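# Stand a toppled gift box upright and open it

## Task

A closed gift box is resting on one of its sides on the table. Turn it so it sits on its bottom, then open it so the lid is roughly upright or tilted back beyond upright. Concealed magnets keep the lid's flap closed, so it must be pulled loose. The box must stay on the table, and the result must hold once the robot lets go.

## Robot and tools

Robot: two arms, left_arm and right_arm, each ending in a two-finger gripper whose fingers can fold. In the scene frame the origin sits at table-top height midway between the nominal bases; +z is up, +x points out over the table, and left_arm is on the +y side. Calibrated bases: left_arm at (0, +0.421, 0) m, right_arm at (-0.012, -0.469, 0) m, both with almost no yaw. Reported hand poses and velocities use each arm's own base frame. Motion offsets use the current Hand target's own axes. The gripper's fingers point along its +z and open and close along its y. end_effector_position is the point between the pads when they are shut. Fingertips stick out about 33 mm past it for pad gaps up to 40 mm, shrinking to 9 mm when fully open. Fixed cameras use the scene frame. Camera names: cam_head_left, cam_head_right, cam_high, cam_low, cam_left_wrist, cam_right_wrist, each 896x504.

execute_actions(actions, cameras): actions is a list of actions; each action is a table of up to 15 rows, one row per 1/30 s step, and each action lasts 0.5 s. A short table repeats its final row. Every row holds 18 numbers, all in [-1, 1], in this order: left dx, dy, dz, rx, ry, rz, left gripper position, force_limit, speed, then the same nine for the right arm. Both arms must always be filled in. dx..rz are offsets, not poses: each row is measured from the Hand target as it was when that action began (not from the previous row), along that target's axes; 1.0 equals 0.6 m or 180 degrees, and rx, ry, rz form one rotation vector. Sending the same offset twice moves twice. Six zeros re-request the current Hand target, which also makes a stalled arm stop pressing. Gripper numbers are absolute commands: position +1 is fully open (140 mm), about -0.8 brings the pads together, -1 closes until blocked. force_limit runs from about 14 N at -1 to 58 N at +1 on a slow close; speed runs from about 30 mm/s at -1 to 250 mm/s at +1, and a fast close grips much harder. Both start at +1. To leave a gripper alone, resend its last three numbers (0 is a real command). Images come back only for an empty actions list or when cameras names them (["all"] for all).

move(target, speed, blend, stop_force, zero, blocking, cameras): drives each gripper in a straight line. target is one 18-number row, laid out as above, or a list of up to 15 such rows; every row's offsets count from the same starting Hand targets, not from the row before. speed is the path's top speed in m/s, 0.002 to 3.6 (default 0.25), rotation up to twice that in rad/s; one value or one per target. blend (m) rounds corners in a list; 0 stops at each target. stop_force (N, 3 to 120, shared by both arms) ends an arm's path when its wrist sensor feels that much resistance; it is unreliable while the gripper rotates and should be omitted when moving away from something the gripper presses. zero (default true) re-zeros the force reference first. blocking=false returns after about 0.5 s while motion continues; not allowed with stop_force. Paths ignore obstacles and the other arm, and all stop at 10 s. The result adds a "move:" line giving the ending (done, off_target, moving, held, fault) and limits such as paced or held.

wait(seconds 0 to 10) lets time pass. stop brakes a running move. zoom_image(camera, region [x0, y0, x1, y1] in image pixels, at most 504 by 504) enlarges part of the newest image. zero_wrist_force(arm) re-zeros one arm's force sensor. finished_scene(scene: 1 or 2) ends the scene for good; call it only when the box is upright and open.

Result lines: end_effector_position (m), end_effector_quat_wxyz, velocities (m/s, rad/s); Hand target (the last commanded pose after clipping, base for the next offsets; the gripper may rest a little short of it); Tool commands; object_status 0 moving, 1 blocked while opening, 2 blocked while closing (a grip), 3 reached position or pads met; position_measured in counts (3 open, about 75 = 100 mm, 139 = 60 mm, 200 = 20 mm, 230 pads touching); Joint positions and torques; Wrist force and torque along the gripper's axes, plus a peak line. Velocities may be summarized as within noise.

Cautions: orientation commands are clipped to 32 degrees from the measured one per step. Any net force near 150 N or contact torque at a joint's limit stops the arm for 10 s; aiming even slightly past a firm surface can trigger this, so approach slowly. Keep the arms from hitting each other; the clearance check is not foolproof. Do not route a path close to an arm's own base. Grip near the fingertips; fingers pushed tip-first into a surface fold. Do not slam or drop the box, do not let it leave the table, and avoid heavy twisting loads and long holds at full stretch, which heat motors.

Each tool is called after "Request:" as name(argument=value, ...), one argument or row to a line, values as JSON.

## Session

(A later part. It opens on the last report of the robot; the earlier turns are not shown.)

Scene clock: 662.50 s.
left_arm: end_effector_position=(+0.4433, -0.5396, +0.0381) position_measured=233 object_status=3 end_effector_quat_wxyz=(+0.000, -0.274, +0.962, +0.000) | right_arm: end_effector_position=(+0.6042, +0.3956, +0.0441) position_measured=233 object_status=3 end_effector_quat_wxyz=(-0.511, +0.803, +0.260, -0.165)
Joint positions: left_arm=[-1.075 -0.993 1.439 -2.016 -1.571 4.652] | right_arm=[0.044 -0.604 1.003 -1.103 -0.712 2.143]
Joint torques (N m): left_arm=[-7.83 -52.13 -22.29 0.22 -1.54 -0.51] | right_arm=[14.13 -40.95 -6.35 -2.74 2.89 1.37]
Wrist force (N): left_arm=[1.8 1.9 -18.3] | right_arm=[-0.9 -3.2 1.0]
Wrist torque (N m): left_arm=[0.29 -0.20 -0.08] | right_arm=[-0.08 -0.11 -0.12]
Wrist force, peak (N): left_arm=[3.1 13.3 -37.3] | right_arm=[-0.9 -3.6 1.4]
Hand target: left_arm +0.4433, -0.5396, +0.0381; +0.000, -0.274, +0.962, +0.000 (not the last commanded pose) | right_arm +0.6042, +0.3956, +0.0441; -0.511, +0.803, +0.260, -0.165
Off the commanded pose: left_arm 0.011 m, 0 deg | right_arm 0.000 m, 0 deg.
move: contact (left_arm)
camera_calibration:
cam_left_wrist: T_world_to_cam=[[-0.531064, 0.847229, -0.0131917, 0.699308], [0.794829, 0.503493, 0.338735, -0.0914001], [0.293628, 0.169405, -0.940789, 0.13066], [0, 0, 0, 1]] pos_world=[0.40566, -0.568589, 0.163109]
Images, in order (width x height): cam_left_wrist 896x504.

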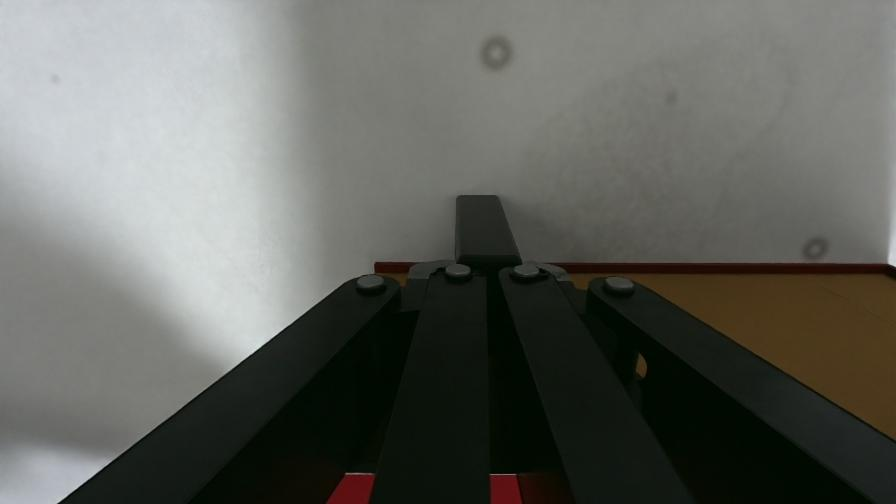

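Request:
move(
  target=[0,0,0,0,0,0,-1,1,0,0,-0.05,-0.0195,0,0,0,-1,0,0],
  speed=0.05,
  cameras=["cam_low","cam_left_wrist","cam_right_wrist"],
)

Request:
zoom_image(
  camera="cam_low",
  region=[250, 190, 430, 320],
)

Scene clock: 678.57 s.
left_arm: end_effector_position=(+0.4433, -0.5396, +0.0381) position_measured=233 object_status=3 end_effector_quat_wxyz=(+0.000, -0.274, +0.962, +0.000) | right_arm: end_effector_position=(+0.6030, +0.3973, +0.0761) position_measured=233 object_status=3 end_effector_quat_wxyz=(-0.511, +0.803, +0.260, -0.165)
Joint positions: left_arm=[-1.075 -0.993 1.439 -2.016 -1.571 4.652] | right_arm=[0.046 -0.639 0.984 -1.051 -0.71 2.145]
Joint torques (N m): left_arm=[-7.85 -52.17 -22.11 -0.31 -1.58 -0.55] | right_arm=[16.02 -71.57 -36.23 1.27 3.33 1.12]
Wrist force (N): left_arm=[2.0 1.7 -17.6] | right_arm=[-0.7 -1.7 -0.6]
Wrist torque (N m): left_arm=[0.27 -0.25 -0.08] | right_arm=[-0.16 -0.10 -0.13]
Wrist force, peak (N): left_arm=[1.9 1.7 -18.5] | right_arm=[-1.3 -3.4 1.1]
Hand target: left_arm +0.4433, -0.5396, +0.0381; +0.000, -0.274, +0.962, +0.000 | right_arm +0.6030, +0.3973, +0.0762; -0.511, +0.803, +0.260, -0.165
Off the commanded pose: left_arm 0.000 m, 0 deg | right_arm 0.000 m, 0 deg.
move: done
camera_calibration:
cam_left_wrist: T_world_to_cam=[[-0.531064, 0.847229, -0.0131917, 0.699308], [0.794829, 0.503493, 0.338735, -0.0914001], [0.293628, 0.169405, -0.940789, 0.13066], [0, 0, 0, 1]] pos_world=[0.40566, -0.568589, 0.163109]
cam_right_wrist: T_world_to_cam=[[0.245252, -0.338434, -0.908468, 0.0606598], [-0.562814, -0.812707, 0.150821, 0.64681], [-0.789361, 0.474309, -0.389794, 0.463172], [0, 0, 0, 1]] pos_world=[0.714767, 0.32651, 0.138096]
Images, in order (width x height): cam_low 896x504, cam_left_wrist 896x504, cam_right_wrist 896x504.

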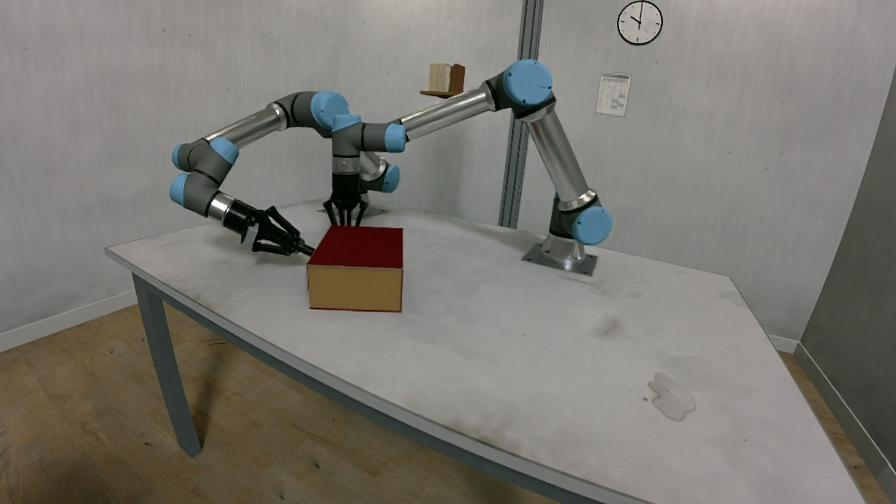

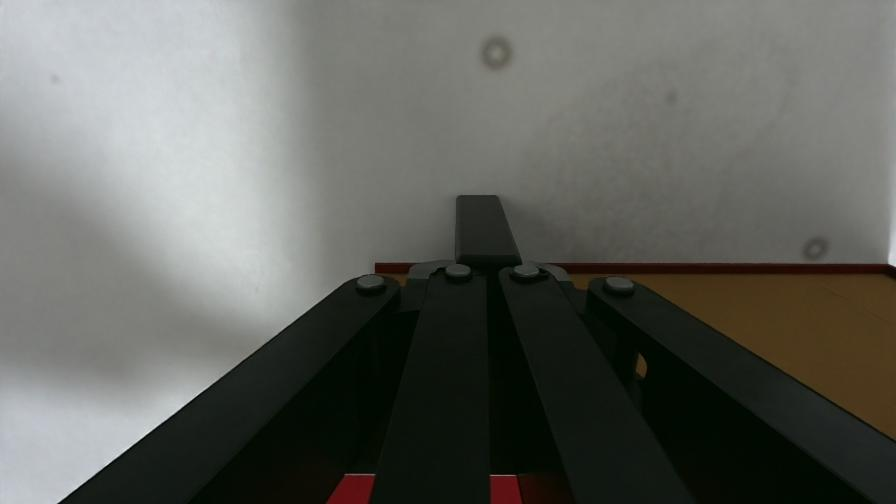

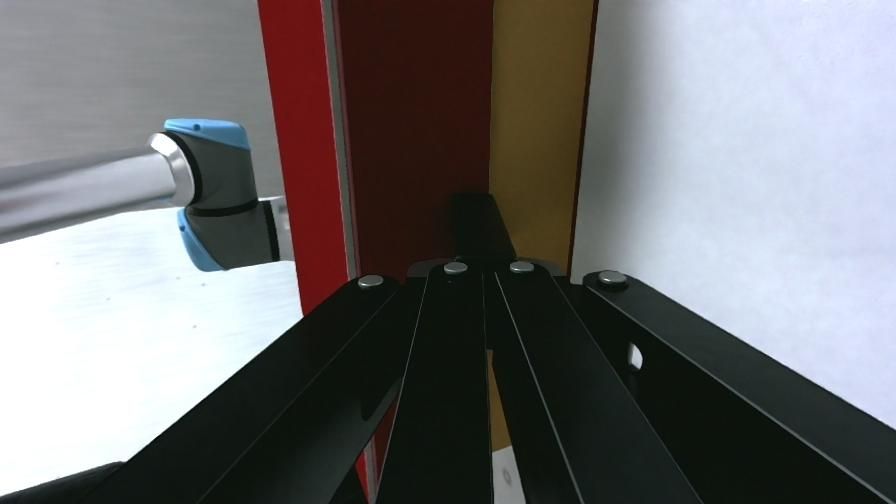

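Scaled by 2.800.

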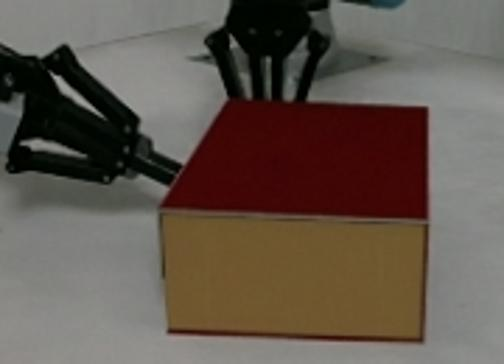

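Request:
move(
  target=[0,0,0,0,0,0,-1,1,0,0,0.0505,0.018,0,0,0,-1,0,0],
  speed=0.1,
)

Request:
move(
  target=[0,0,0,0,0,0,-1,1,0,0,-0.0106,0.0226,0,0,0,-1,0,0],
  speed=0.03,
  stop_force=6,
)

Request:
move(
  target=[0,0,0,0,0,0,-1,1,0,0,-0.064,-0.0215,0,0,0,-1,0,0],
  speed=0.05,
  cameras=["cam_low","cam_left_wrist","cam_right_wrist"],
)

Request:
zoom_image(
  camera="cam_low",
  region=[250, 190, 430, 320],
)

Scene clock: 700.20 s.
left_arm: end_effector_position=(+0.4433, -0.5396, +0.0381) position_measured=233 object_status=3 end_effector_quat_wxyz=(+0.000, -0.274, +0.962, +0.000) | right_arm: end_effector_position=(+0.6048, +0.3948, +0.0442) position_measured=233 object_status=3 end_effector_quat_wxyz=(-0.511, +0.803, +0.260, -0.165)
Joint positions: left_arm=[-1.075 -0.993 1.439 -2.016 -1.571 4.652] | right_arm=[0.043 -0.603 1 -1.101 -0.713 2.142]
Joint torques (N m): left_arm=[-7.57 -51.23 -21.95 -0.76 -1.56 -0.53] | right_arm=[-10.65 -41.64 -6.05 -2.51 -1.4 -1.28]
Wrist force (N): left_arm=[1.6 2.0 -17.0] | right_arm=[-1.0 -3.3 0.9]
Wrist torque (N m): left_arm=[0.31 -0.19 -0.08] | right_arm=[-0.12 -0.09 -0.11]
Wrist force, peak (N): left_arm=[2.0 1.9 -18.2] | right_arm=[-0.2 -4.7 -3.4]
Hand target: left_arm +0.4433, -0.5396, +0.0381; +0.000, -0.274, +0.962, +0.000 | right_arm +0.6048, +0.3948, +0.0442; -0.511, +0.803, +0.260, -0.165
Off the commanded pose: left_arm 0.000 m, 0 deg | right_arm 0.000 m, 0 deg.
move: done

Scene clock: 701.60 s.
left_arm: end_effector_position=(+0.4433, -0.5396, +0.0381) position_measured=233 object_status=3 end_effector_quat_wxyz=(+0.000, -0.274, +0.962, +0.000) | right_arm: end_effector_position=(+0.5960, +0.4070, +0.0442) position_measured=233 object_status=3 end_effector_quat_wxyz=(-0.511, +0.803, +0.260, -0.165)
Joint positions: left_arm=[-1.075 -0.993 1.439 -2.016 -1.571 4.652] | right_arm=[0.059 -0.62 1.035 -1.132 -0.7 2.158]
Joint torques (N m): left_arm=[-7.5 -51.03 -21.69 -0.91 -1.5 -0.54] | right_arm=[18.48 -70.1 -5.14 -1.38 3.12 1.27]
Wrist force (N): left_arm=[2.0 2.5 -17.0] | right_arm=[1.6 -1.1 -2.0]
Wrist torque (N m): left_arm=[0.40 -0.26 -0.09] | right_arm=[-0.17 -0.02 -0.09]
Wrist force, peak (N): left_arm=[1.7 1.8 -18.2] | right_arm=[-0.9 -3.5 1.5]
Hand target: left_arm +0.4433, -0.5396, +0.0381; +0.000, -0.274, +0.962, +0.000 | right_arm +0.5960, +0.4070, +0.0442; -0.511, +0.803, +0.260, -0.165
Off the commanded pose: left_arm 0.000 m, 0 deg | right_arm 0.000 m, 0 deg.
move: done

Scene clock: 702.77 s.
left_arm: end_effector_position=(+0.4433, -0.5396, +0.0381) position_measured=233 object_status=3 end_effector_quat_wxyz=(+0.000, -0.274, +0.962, +0.000) | right_arm: end_effector_position=(+0.5934, +0.4106, +0.0844) position_measured=233 object_status=3 end_effector_quat_wxyz=(-0.511, +0.803, +0.260, -0.165)
Joint positions: left_arm=[-1.075 -0.993 1.439 -2.016 -1.571 4.652] | right_arm=[0.064 -0.666 1.015 -1.069 -0.697 2.163]
Joint torques (N m): left_arm=[-7.77 -51.06 -21.52 -0.97 -1.56 -0.47] | right_arm=[16.02 -71.04 -36.7 0.81 3.67 1.29]
Wrist force (N): left_arm=[1.4 1.6 -17.3] | right_arm=[-0.7 -1.8 -0.2]
Wrist torque (N m): left_arm=[0.31 -0.21 -0.08] | right_arm=[-0.16 -0.15 -0.13]
Wrist force, peak (N): left_arm=[1.5 1.5 -18.3] | right_arm=[-0.6 -1.1 2.9]
Hand target: left_arm +0.4433, -0.5396, +0.0381; +0.000, -0.274, +0.962, +0.000 | right_arm +0.5934, +0.4106, +0.0845; -0.511, +0.803, +0.260, -0.165
Off the commanded pose: left_arm 0.000 m, 0 deg | right_arm 0.000 m, 0 deg.
move: done
camera_calibration:
cam_left_wrist: T_world_to_cam=[[-0.531064, 0.847229, -0.0131917, 0.699308], [0.794829, 0.503493, 0.338735, -0.0914001], [0.293628, 0.169405, -0.940789, 0.13066], [0, 0, 0, 1]] pos_world=[0.40566, -0.568589, 0.163109]
cam_right_wrist: T_world_to_cam=[[0.245304, -0.338361, -0.908481, 0.0750542], [-0.562792, -0.812738, 0.150739, 0.650996], [-0.789361, 0.474309, -0.389795, 0.452394], [0, 0, 0, 1]] pos_world=[0.705067, 0.33991, 0.146396]
Images, in order (width x height): cam_low 896x504, cam_left_wrist 896x504, cam_right_wrist 896x504.

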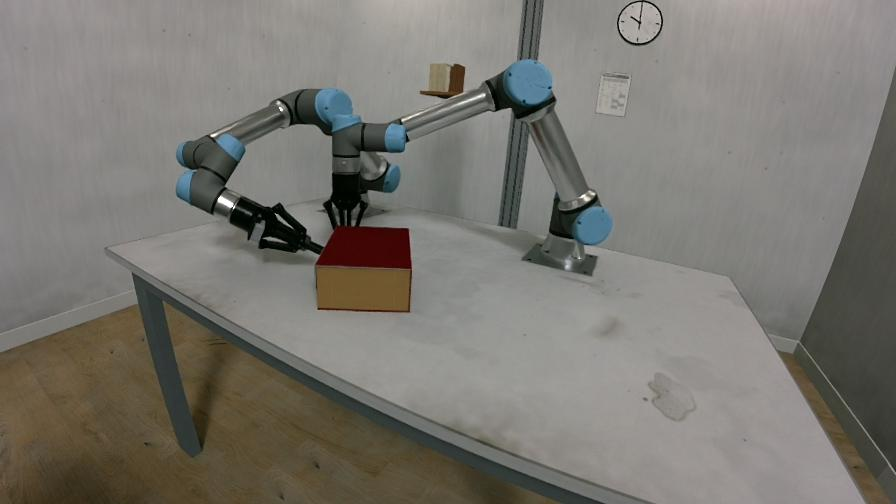

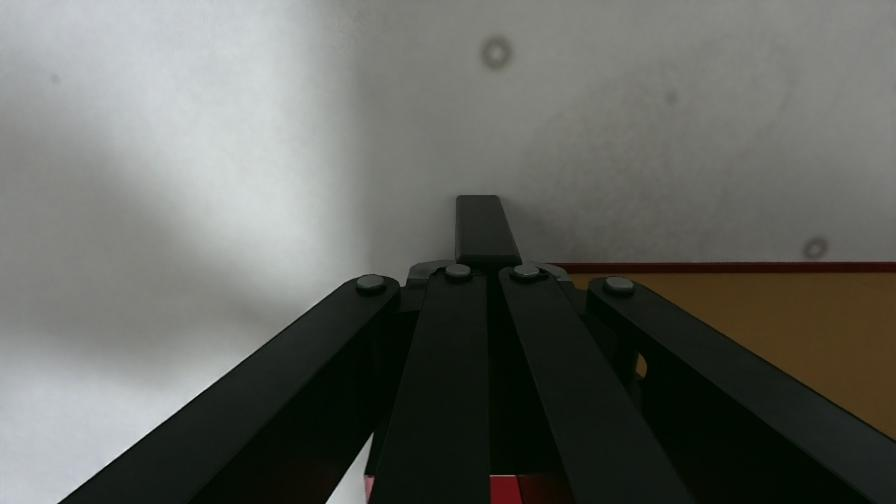

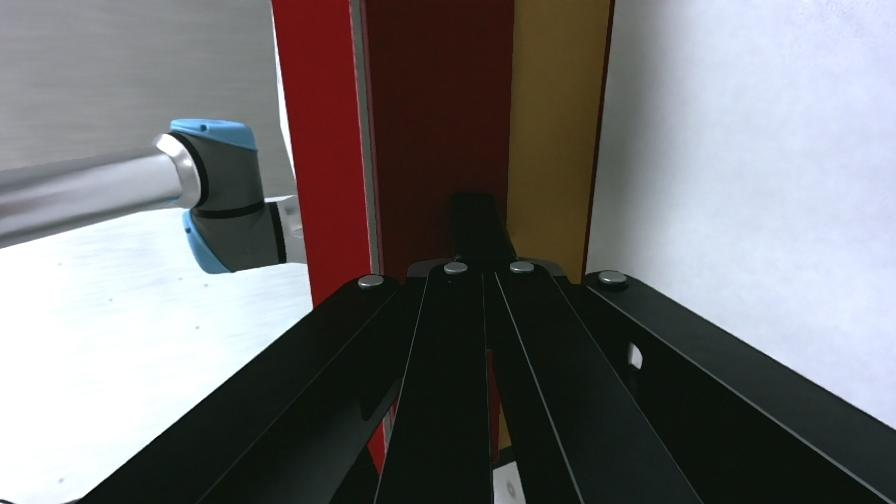

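Scaled by 2.800.

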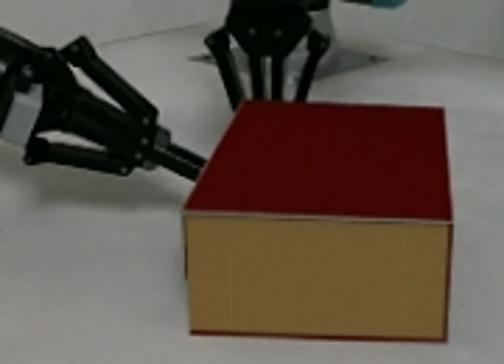

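Request:
move(
  target=[
    [0,0,0,0,0,0,-1,1,0,0,0.0141,-0.0302,0,0,0,-1,0,0],
    [0,0,0,0,0,0,-1,1,0,0,0.0141,-0.0302,0.0944,0,0,-1,0,0],
    [0,0,0,0,0,0,-1,1,0,0,0.0141,-0.0302,0.0944,0,0,0.3,0,0],
  ],
  speed=0.12,
  cameras=["cam_low","cam_left_wrist","cam_right_wrist","cam_high"],
)

Request:
zoom_image(
  camera="cam_low",
  region=[250, 190, 430, 320],
)

Scene clock: 772.70 s.
left_arm: end_effector_position=(+0.4433, -0.5396, +0.0381) position_measured=233 object_status=3 end_effector_quat_wxyz=(+0.000, -0.274, +0.962, +0.000) | right_arm: end_effector_position=(+0.6051, +0.3944, +0.0845) position_measured=91 object_status=0 end_effector_quat_wxyz=(-0.624, +0.718, +0.232, -0.202)
Joint positions: left_arm=[-1.075 -0.993 1.439 -2.016 -1.571 4.652] | right_arm=[0.014 -0.422 0.712 -0.531 -0.625 1.768]
Joint torques (N m): left_arm=[-7.6 -49.75 -21.53 -1.72 -1.52 -0.52] | right_arm=[10.74 -43.34 -35.53 2.37 -1.86 -1.98]
Wrist force (N): left_arm=[1.3 1.5 -16.7] | right_arm=[-0.8 -3.4 1.2]
Wrist torque (N m): left_arm=[0.29 -0.19 -0.08] | right_arm=[0.09 -0.22 -0.07]
Wrist force, peak (N): left_arm=[1.6 1.5 -18.1] | right_arm=[-0.3 -4.0 3.3]
Hand target: left_arm +0.4433, -0.5396, +0.0381; +0.000, -0.274, +0.962, +0.000 | right_arm +0.6051, +0.3944, +0.0845; -0.624, +0.718, +0.232, -0.202
Off the commanded pose: left_arm 0.000 m, 0 deg | right_arm 0.000 m, 0 deg.
move: done
camera_calibration:
cam_left_wrist: T_world_to_cam=[[-0.531064, 0.847229, -0.0131917, 0.699308], [0.794829, 0.503493, 0.338735, -0.0914001], [0.293628, 0.169405, -0.940789, 0.13066], [0, 0, 0, 1]] pos_world=[0.40566, -0.568589, 0.163109]
cam_right_wrist: T_world_to_cam=[[0.0791907, -0.108357, -0.990953, 0.0834548], [-0.545324, -0.836854, 0.0479282, 0.652006], [-0.834476, 0.536595, -0.125361, 0.449721], [0, 0, 0, 1]] pos_world=[0.724227, 0.313358, 0.107828]
Images, in order (width x height): cam_high 896x504, cam_low 896x504, cam_left_wrist 896x504, cam_right_wrist 896x504.

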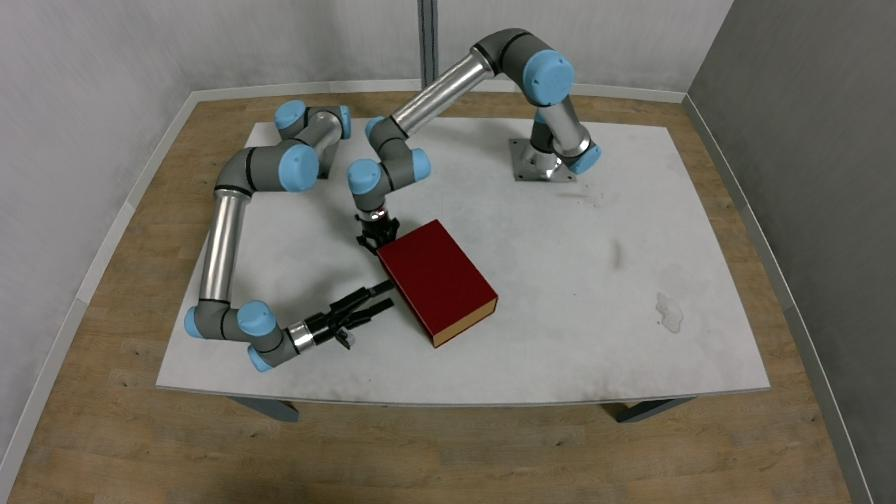

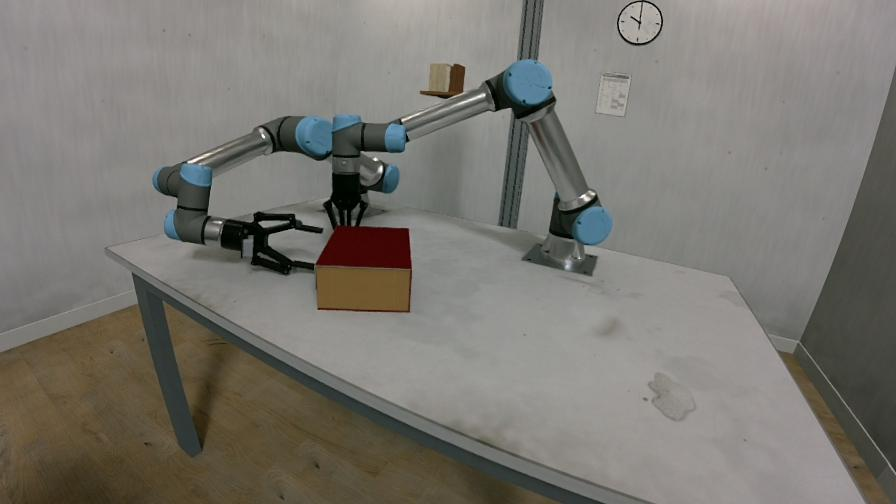

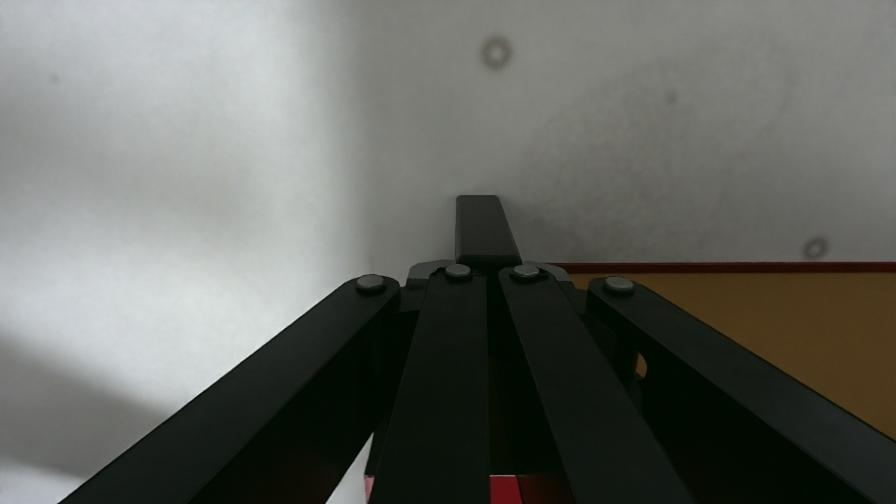

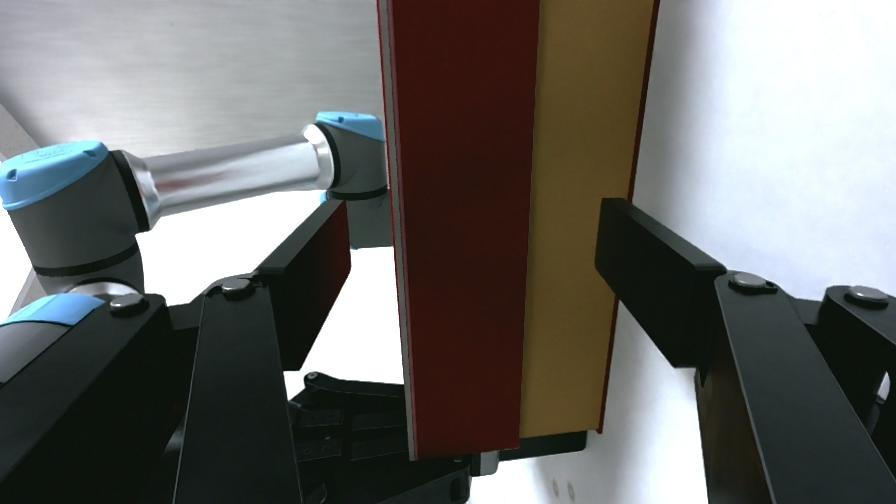

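Scaled by 2.800.

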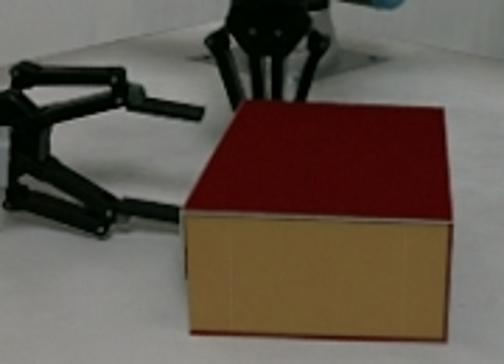

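Request:
move(
  target=[0,0,0,0,0,0,-1,1,0,0,-0.0093,0.066,0,0,0,0.3,0,0],
  speed=0.03,
  stop_force=3,
  cameras=["cam_low","cam_right_wrist"],
)

Request:
zoom_image(
  camera="cam_low",
  region=[250, 190, 430, 320],
)

Request:
zoom_image(
  camera="cam_right_wrist",
  region=[320, 150, 660, 350],
)

Scene clock: 791.60 s.
left_arm: end_effector_position=(+0.4433, -0.5396, +0.0381) position_measured=233 object_status=3 end_effector_quat_wxyz=(+0.000, -0.274, +0.962, +0.000) | right_arm: end_effector_position=(+0.5816, +0.4269, +0.0844) position_measured=91 object_status=3 end_effector_quat_wxyz=(-0.624, +0.718, +0.232, -0.202)
Joint positions: left_arm=[-1.075 -0.993 1.439 -2.016 -1.571 4.652] | right_arm=[0.057 -0.48 0.829 -0.606 -0.583 1.786]
Joint torques (N m): left_arm=[-7.51 -48.53 -21.61 -2.2 -1.51 -0.49] | right_arm=[16.4 -74.29 -6.3 -0.9 2.57 1.3]
Wrist force (N): left_arm=[1.3 1.6 -17.7] | right_arm=[-1.6 -2.9 -1.1]
Wrist torque (N m): left_arm=[0.30 -0.19 -0.08] | right_arm=[-0.01 -0.07 -0.17]
Wrist force, peak (N): left_arm=[1.3 1.6 -18.2] | right_arm=[-0.8 -4.1 1.7]
Hand target: left_arm +0.4433, -0.5396, +0.0381; +0.000, -0.274, +0.962, +0.000 | right_arm +0.5816, +0.4269, +0.0844; -0.624, +0.718, +0.232, -0.202
Off the commanded pose: left_arm 0.000 m, 0 deg | right_arm 0.000 m, 0 deg.
move: done
camera_calibration:
cam_right_wrist: T_world_to_cam=[[0.0791907, -0.108357, -0.990953, 0.0888186], [-0.545324, -0.836854, 0.0479282, 0.666359], [-0.834476, 0.536595, -0.125361, 0.412809], [0, 0, 0, 1]] pos_world=[0.700827, 0.345758, 0.107828]
Images, in order (width x height): cam_low 896x504, cam_right_wrist 896x504.

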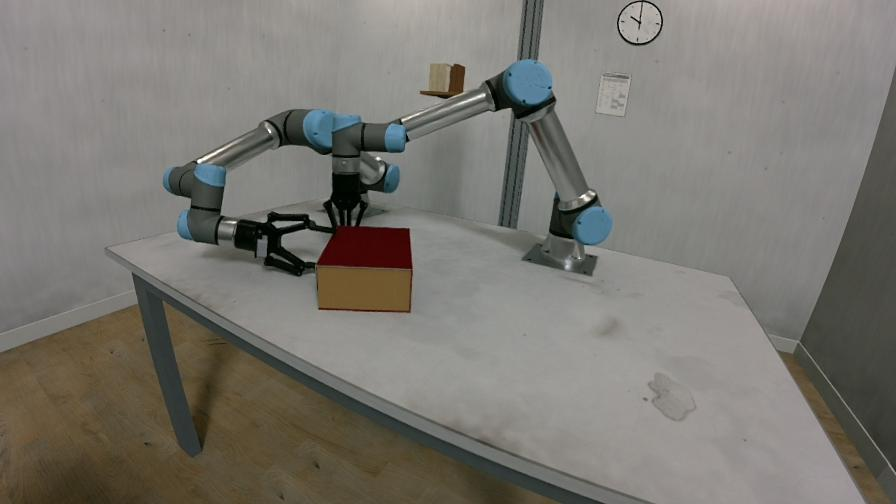

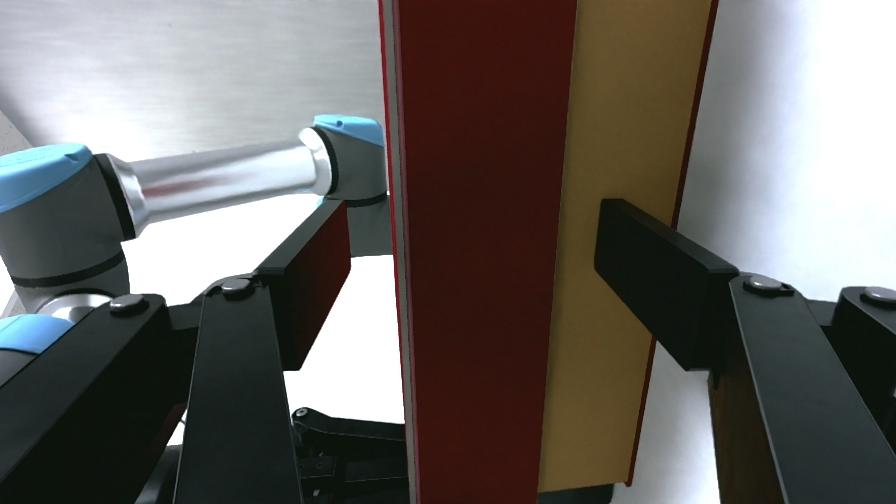

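Scaled by 2.800.

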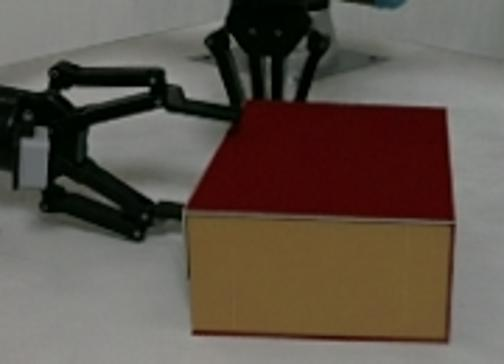

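Scaled by 1.482.

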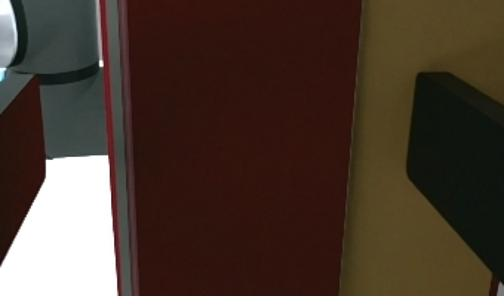

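Request:
move(
  target=[
    [0,0,0,0,0,0,-1,1,0,0,0.0009,-0.0066,0,0,0,0.3,0,0],
    [0,0,0,0,0,0,-1,1,0,0,0.0009,-0.0066,0,0,0,-1,-0.1,-1],
  ],
  speed=0.05,
  cameras=["cam_low","cam_right_wrist"],
)

Request:
zoom_image(
  camera="cam_low",
  region=[250, 190, 430, 320],
)

Request:
zoom_image(
  camera="cam_right_wrist",
  region=[320, 150, 660, 350],
)

Scene clock: 807.20 s.
left_arm: end_effector_position=(+0.4433, -0.5396, +0.0381) position_measured=233 object_status=3 end_effector_quat_wxyz=(+0.000, -0.274, +0.962, +0.000) | right_arm: end_effector_position=(+0.5840, +0.4236, +0.0845) position_measured=142 object_status=0 end_effector_quat_wxyz=(-0.624, +0.718, +0.232, -0.202)
Joint positions: left_arm=[-1.075 -0.993 1.439 -2.016 -1.571 4.652] | right_arm=[0.053 -0.475 0.819 -0.599 -0.588 1.784]
Joint torques (N m): left_arm=[-8.08 -47.34 -21.29 -2.72 -1.54 -0.62] | right_arm=[-9.84 -45.14 -34.15 2.93 -1.23 -1.44]
Wrist force (N): left_arm=[1.8 2.1 -18.0] | right_arm=[0.4 -1.6 -0.7]
Wrist torque (N m): left_arm=[0.29 -0.22 -0.09] | right_arm=[-0.01 -0.07 -0.25]
Wrist force, peak (N): left_arm=[1.7 1.9 -18.2] | right_arm=[-1.3 -4.3 0.1]
Hand target: left_arm +0.4433, -0.5396, +0.0381; +0.000, -0.274, +0.962, +0.000 | right_arm +0.5840, +0.4236, +0.0845; -0.624, +0.718, +0.232, -0.202
Off the commanded pose: left_arm 0.000 m, 0 deg | right_arm 0.000 m, 0 deg.
move: done
camera_calibration:
cam_right_wrist: T_world_to_cam=[[0.0791907, -0.108357, -0.990953, 0.0882897], [-0.545324, -0.836854, 0.0479282, 0.664935], [-0.834476, 0.536595, -0.125361, 0.416445], [0, 0, 0, 1]] pos_world=[0.703127, 0.342558, 0.107828]
Images, in order (width x height): cam_low 896x504, cam_right_wrist 896x504.

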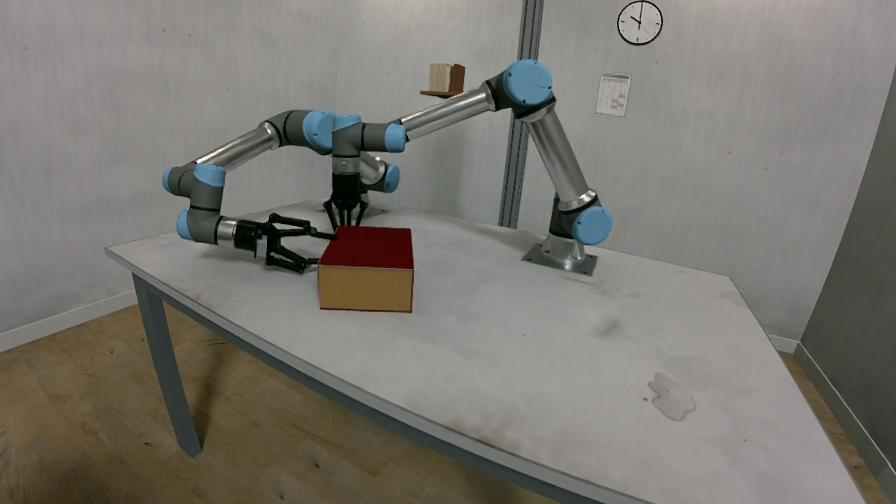

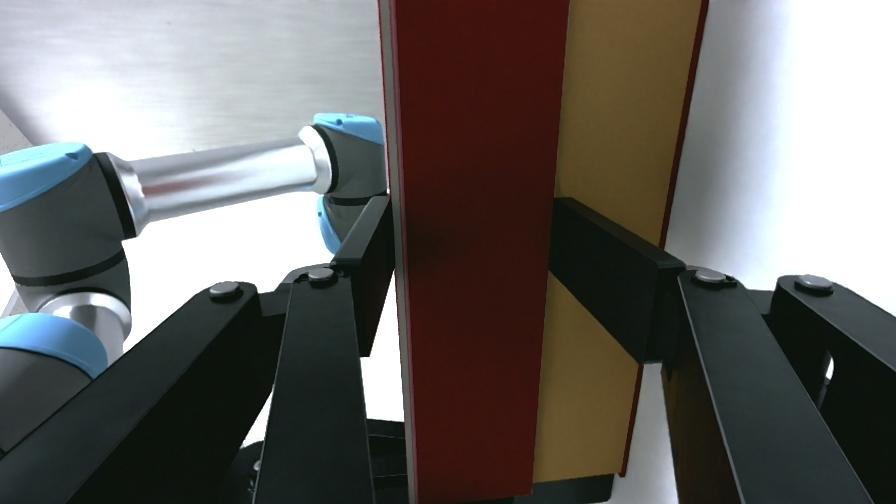

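Scaled by 2.800.

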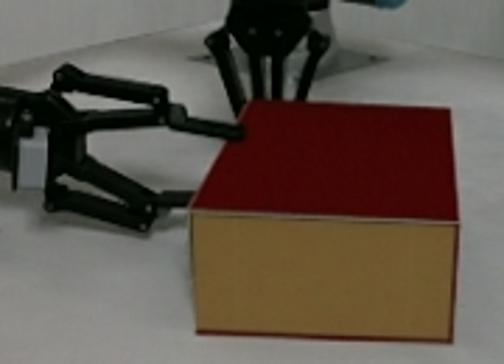

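Scaled by 1.482.

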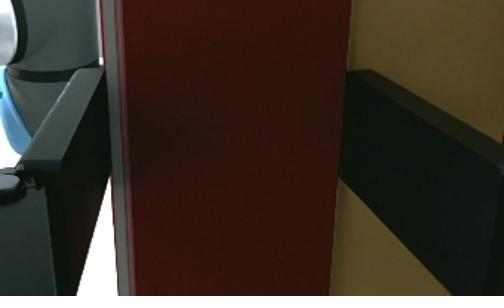

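Request:
move(
  target=[0,0,0,0,0,0,-1,1,0,0,-0.0633,-0.0115,-0.0556,0,0,-1,-0.1,-1],
  speed=0.06,
  cameras=["cam_low","cam_right_wrist","cam_left_wrist"],
)

Request:
zoom_image(
  camera="cam_low",
  region=[250, 190, 430, 320],
)

Scene clock: 826.50 s.
left_arm: end_effector_position=(+0.4433, -0.5396, +0.0381) position_measured=233 object_status=3 end_effector_quat_wxyz=(+0.000, -0.274, +0.962, +0.000) | right_arm: end_effector_position=(+0.5849, +0.4224, +0.1230) position_measured=146 object_status=0 end_effector_quat_wxyz=(-0.559, +0.770, +0.249, -0.181)
Joint positions: left_arm=[-1.075 -0.993 1.439 -2.016 -1.571 4.652] | right_arm=[0.065 -0.642 0.933 -0.841 -0.635 2.029]
Joint torques (N m): left_arm=[-7.93 -46.33 -21.24 -2.71 -1.44 -0.62] | right_arm=[12.72 -75.69 -7.57 -0.39 -1.47 1.57]
Wrist force (N): left_arm=[1.7 4.0 -17.5] | right_arm=[1.6 4.8 3.8]
Wrist torque (N m): left_arm=[0.40 -0.70 -0.05] | right_arm=[-0.15 -0.01 -0.33]
Wrist force, peak (N): left_arm=[1.6 4.0 -19.3] | right_arm=[2.9 6.3 2.0]
Hand target: left_arm +0.4433, -0.5396, +0.0381; +0.000, -0.274, +0.962, +0.000 | right_arm +0.5849, +0.4224, +0.1230; -0.559, +0.770, +0.249, -0.181
Off the commanded pose: left_arm 0.000 m, 0 deg | right_arm 0.000 m, 0 deg.
move: done
camera_calibration:
cam_left_wrist: T_world_to_cam=[[-0.531064, 0.847229, -0.0131917, 0.699308], [0.794829, 0.503493, 0.338735, -0.0914001], [0.293628, 0.169405, -0.940789, 0.13066], [0, 0, 0, 1]] pos_world=[0.40566, -0.568589, 0.163109]
cam_right_wrist: T_world_to_cam=[[0.178768, -0.246315, -0.95256, 0.121641], [-0.553404, -0.825665, 0.109645, 0.654954], [-0.813503, 0.507549, -0.283914, 0.442248], [0, 0, 0, 1]] pos_world=[0.700478, 0.346272, 0.169619]
Images, in order (width x height): cam_low 896x504, cam_left_wrist 896x504, cam_right_wrist 896x504.

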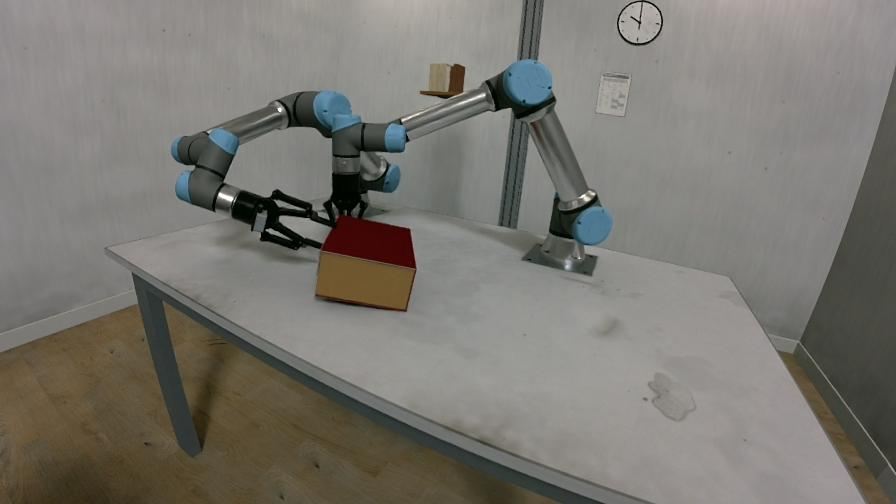

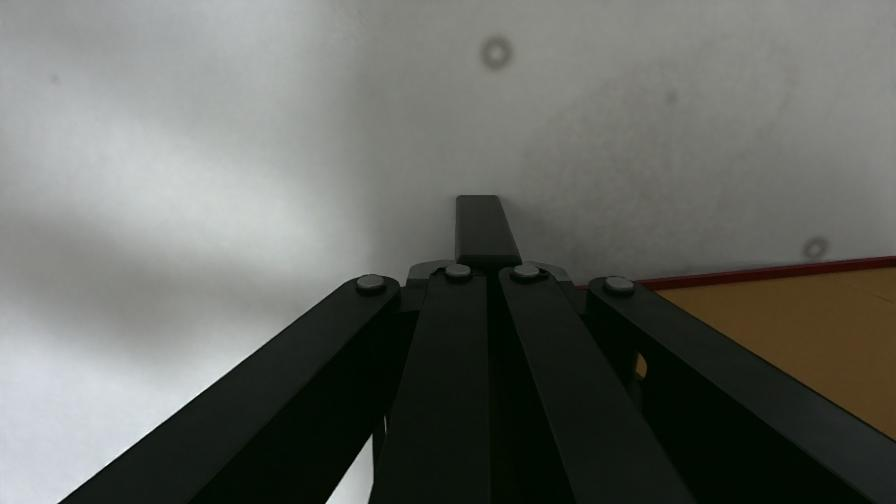

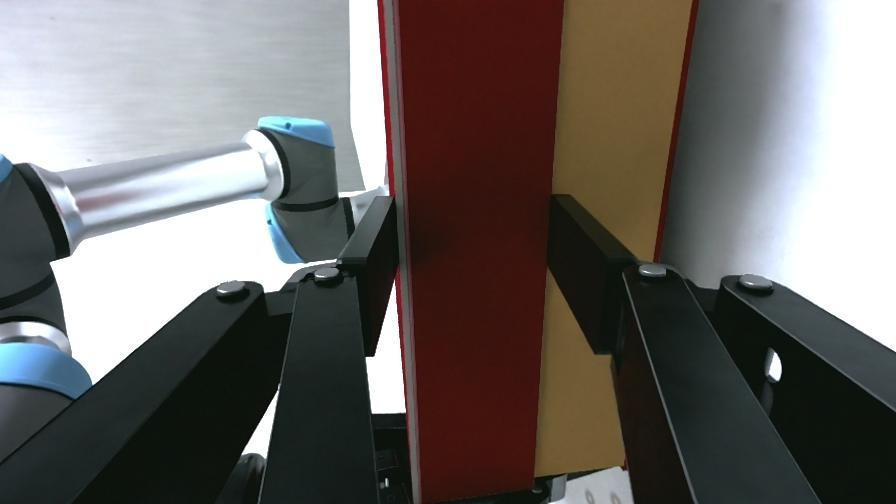

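Scaled by 2.800.

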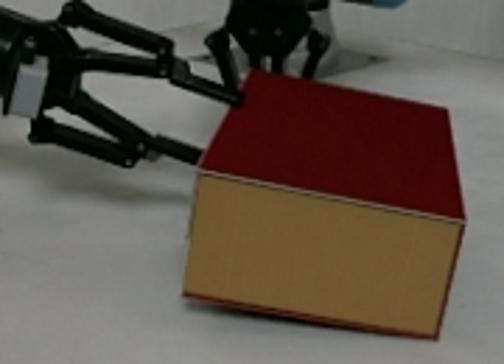

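Request:
move(
  target=[0.03,0.05,-0.1,0,0,0,-1,1,0,0,0.0603,0.0222,0.0556,0,0,-1,-0.1,-1],
  speed=0.08,
  cameras=["cam_low","cam_left_wrist","cam_right_wrist"],
)

Request:
zoom_image(
  camera="cam_left_wrist",
  region=[350, 180, 750, 340],
)

Scene clock: 858.80 s.
left_arm: end_effector_position=(+0.4122, -0.5237, +0.0981) position_measured=233 object_status=3 end_effector_quat_wxyz=(+0.000, -0.274, +0.962, +0.000) | right_arm: end_effector_position=(+0.5841, +0.4236, +0.0845) position_measured=146 object_status=2 end_effector_quat_wxyz=(-0.624, +0.718, +0.232, -0.202)
Joint positions: left_arm=[-1.105 -1.119 1.472 -1.923 -1.571 4.622] | right_arm=[0.053 -0.475 0.819 -0.599 -0.588 1.785]
Joint torques (N m): left_arm=[-8.55 -61.16 -10.31 -1.09 -1.82 -1.53] | right_arm=[-5.77 -36.2 -30.93 1.34 -0.59 -1.43]
Wrist force (N): left_arm=[0.6 1.4 -0.4] | right_arm=[-1.3 -10.7 -0.6]
Wrist torque (N m): left_arm=[0.28 -0.17 0.10] | right_arm=[0.15 -0.09 -0.24]
Wrist force, peak (N): left_arm=[1.7 4.0 -19.6] | right_arm=[-1.4 -12.2 -0.4]
Hand target: left_arm +0.4122, -0.5237, +0.0981; +0.000, -0.274, +0.962, +0.000 | right_arm +0.5840, +0.4236, +0.0845; -0.624, +0.718, +0.232, -0.202
Off the commanded pose: left_arm 0.000 m, 0 deg | right_arm 0.000 m, 0 deg.
move: done
camera_calibration:
cam_left_wrist: T_world_to_cam=[[-0.53108, 0.84722, -0.0131418, 0.670017], [0.794852, 0.503507, 0.33866, -0.0950446], [0.293537, 0.16941, -0.940817, 0.193572], [0, 0, 0, 1]] pos_world=[0.374559, -0.552589, 0.223109]
cam_right_wrist: T_world_to_cam=[[0.0792467, -0.108426, -0.990941, 0.0883532], [-0.545515, -0.836729, 0.0479268, 0.664992], [-0.834346, 0.536775, -0.125456, 0.416451], [0, 0, 0, 1]] pos_world=[0.703226, 0.342458, 0.107928]
Images, in order (width x height): cam_low 896x504, cam_left_wrist 896x504, cam_right_wrist 896x504.

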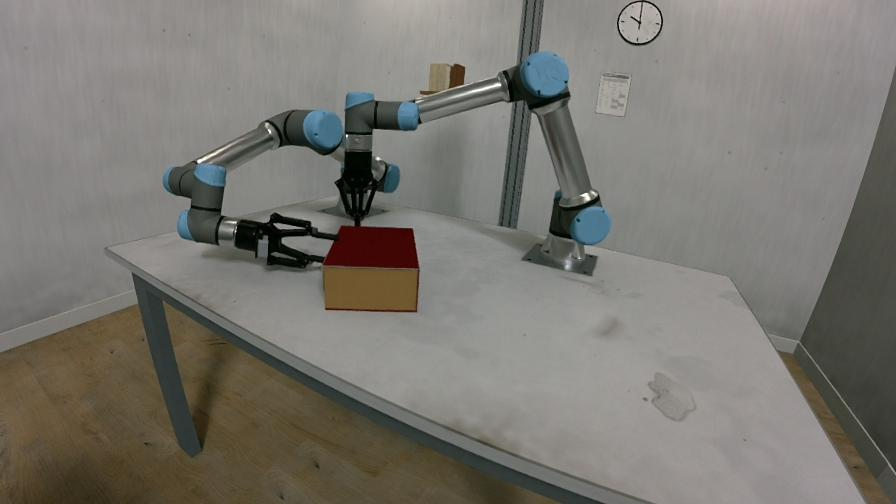

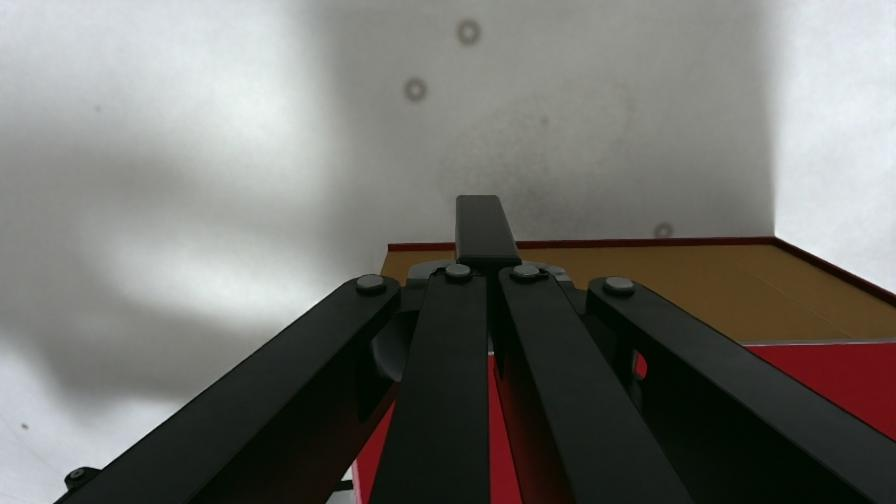

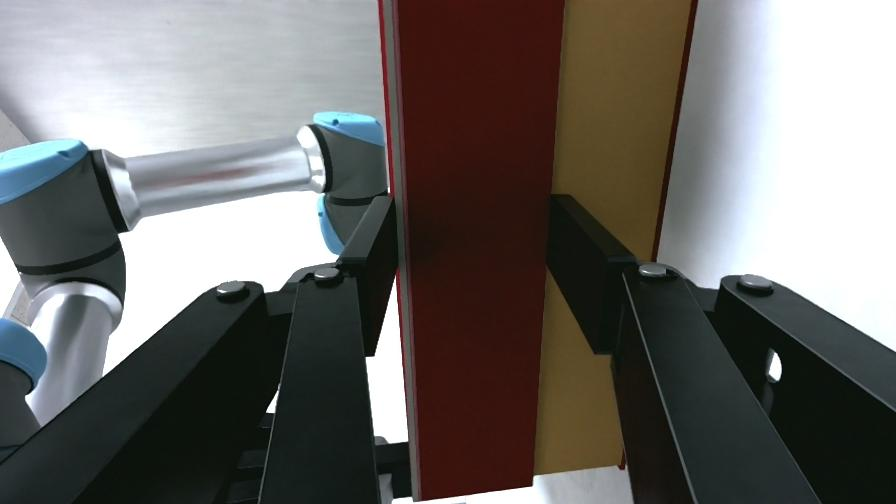

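Scaled by 1.260.

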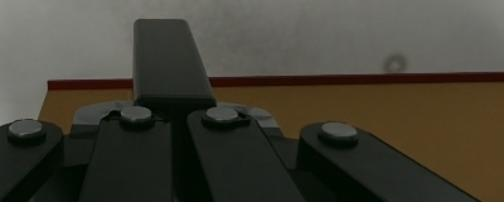

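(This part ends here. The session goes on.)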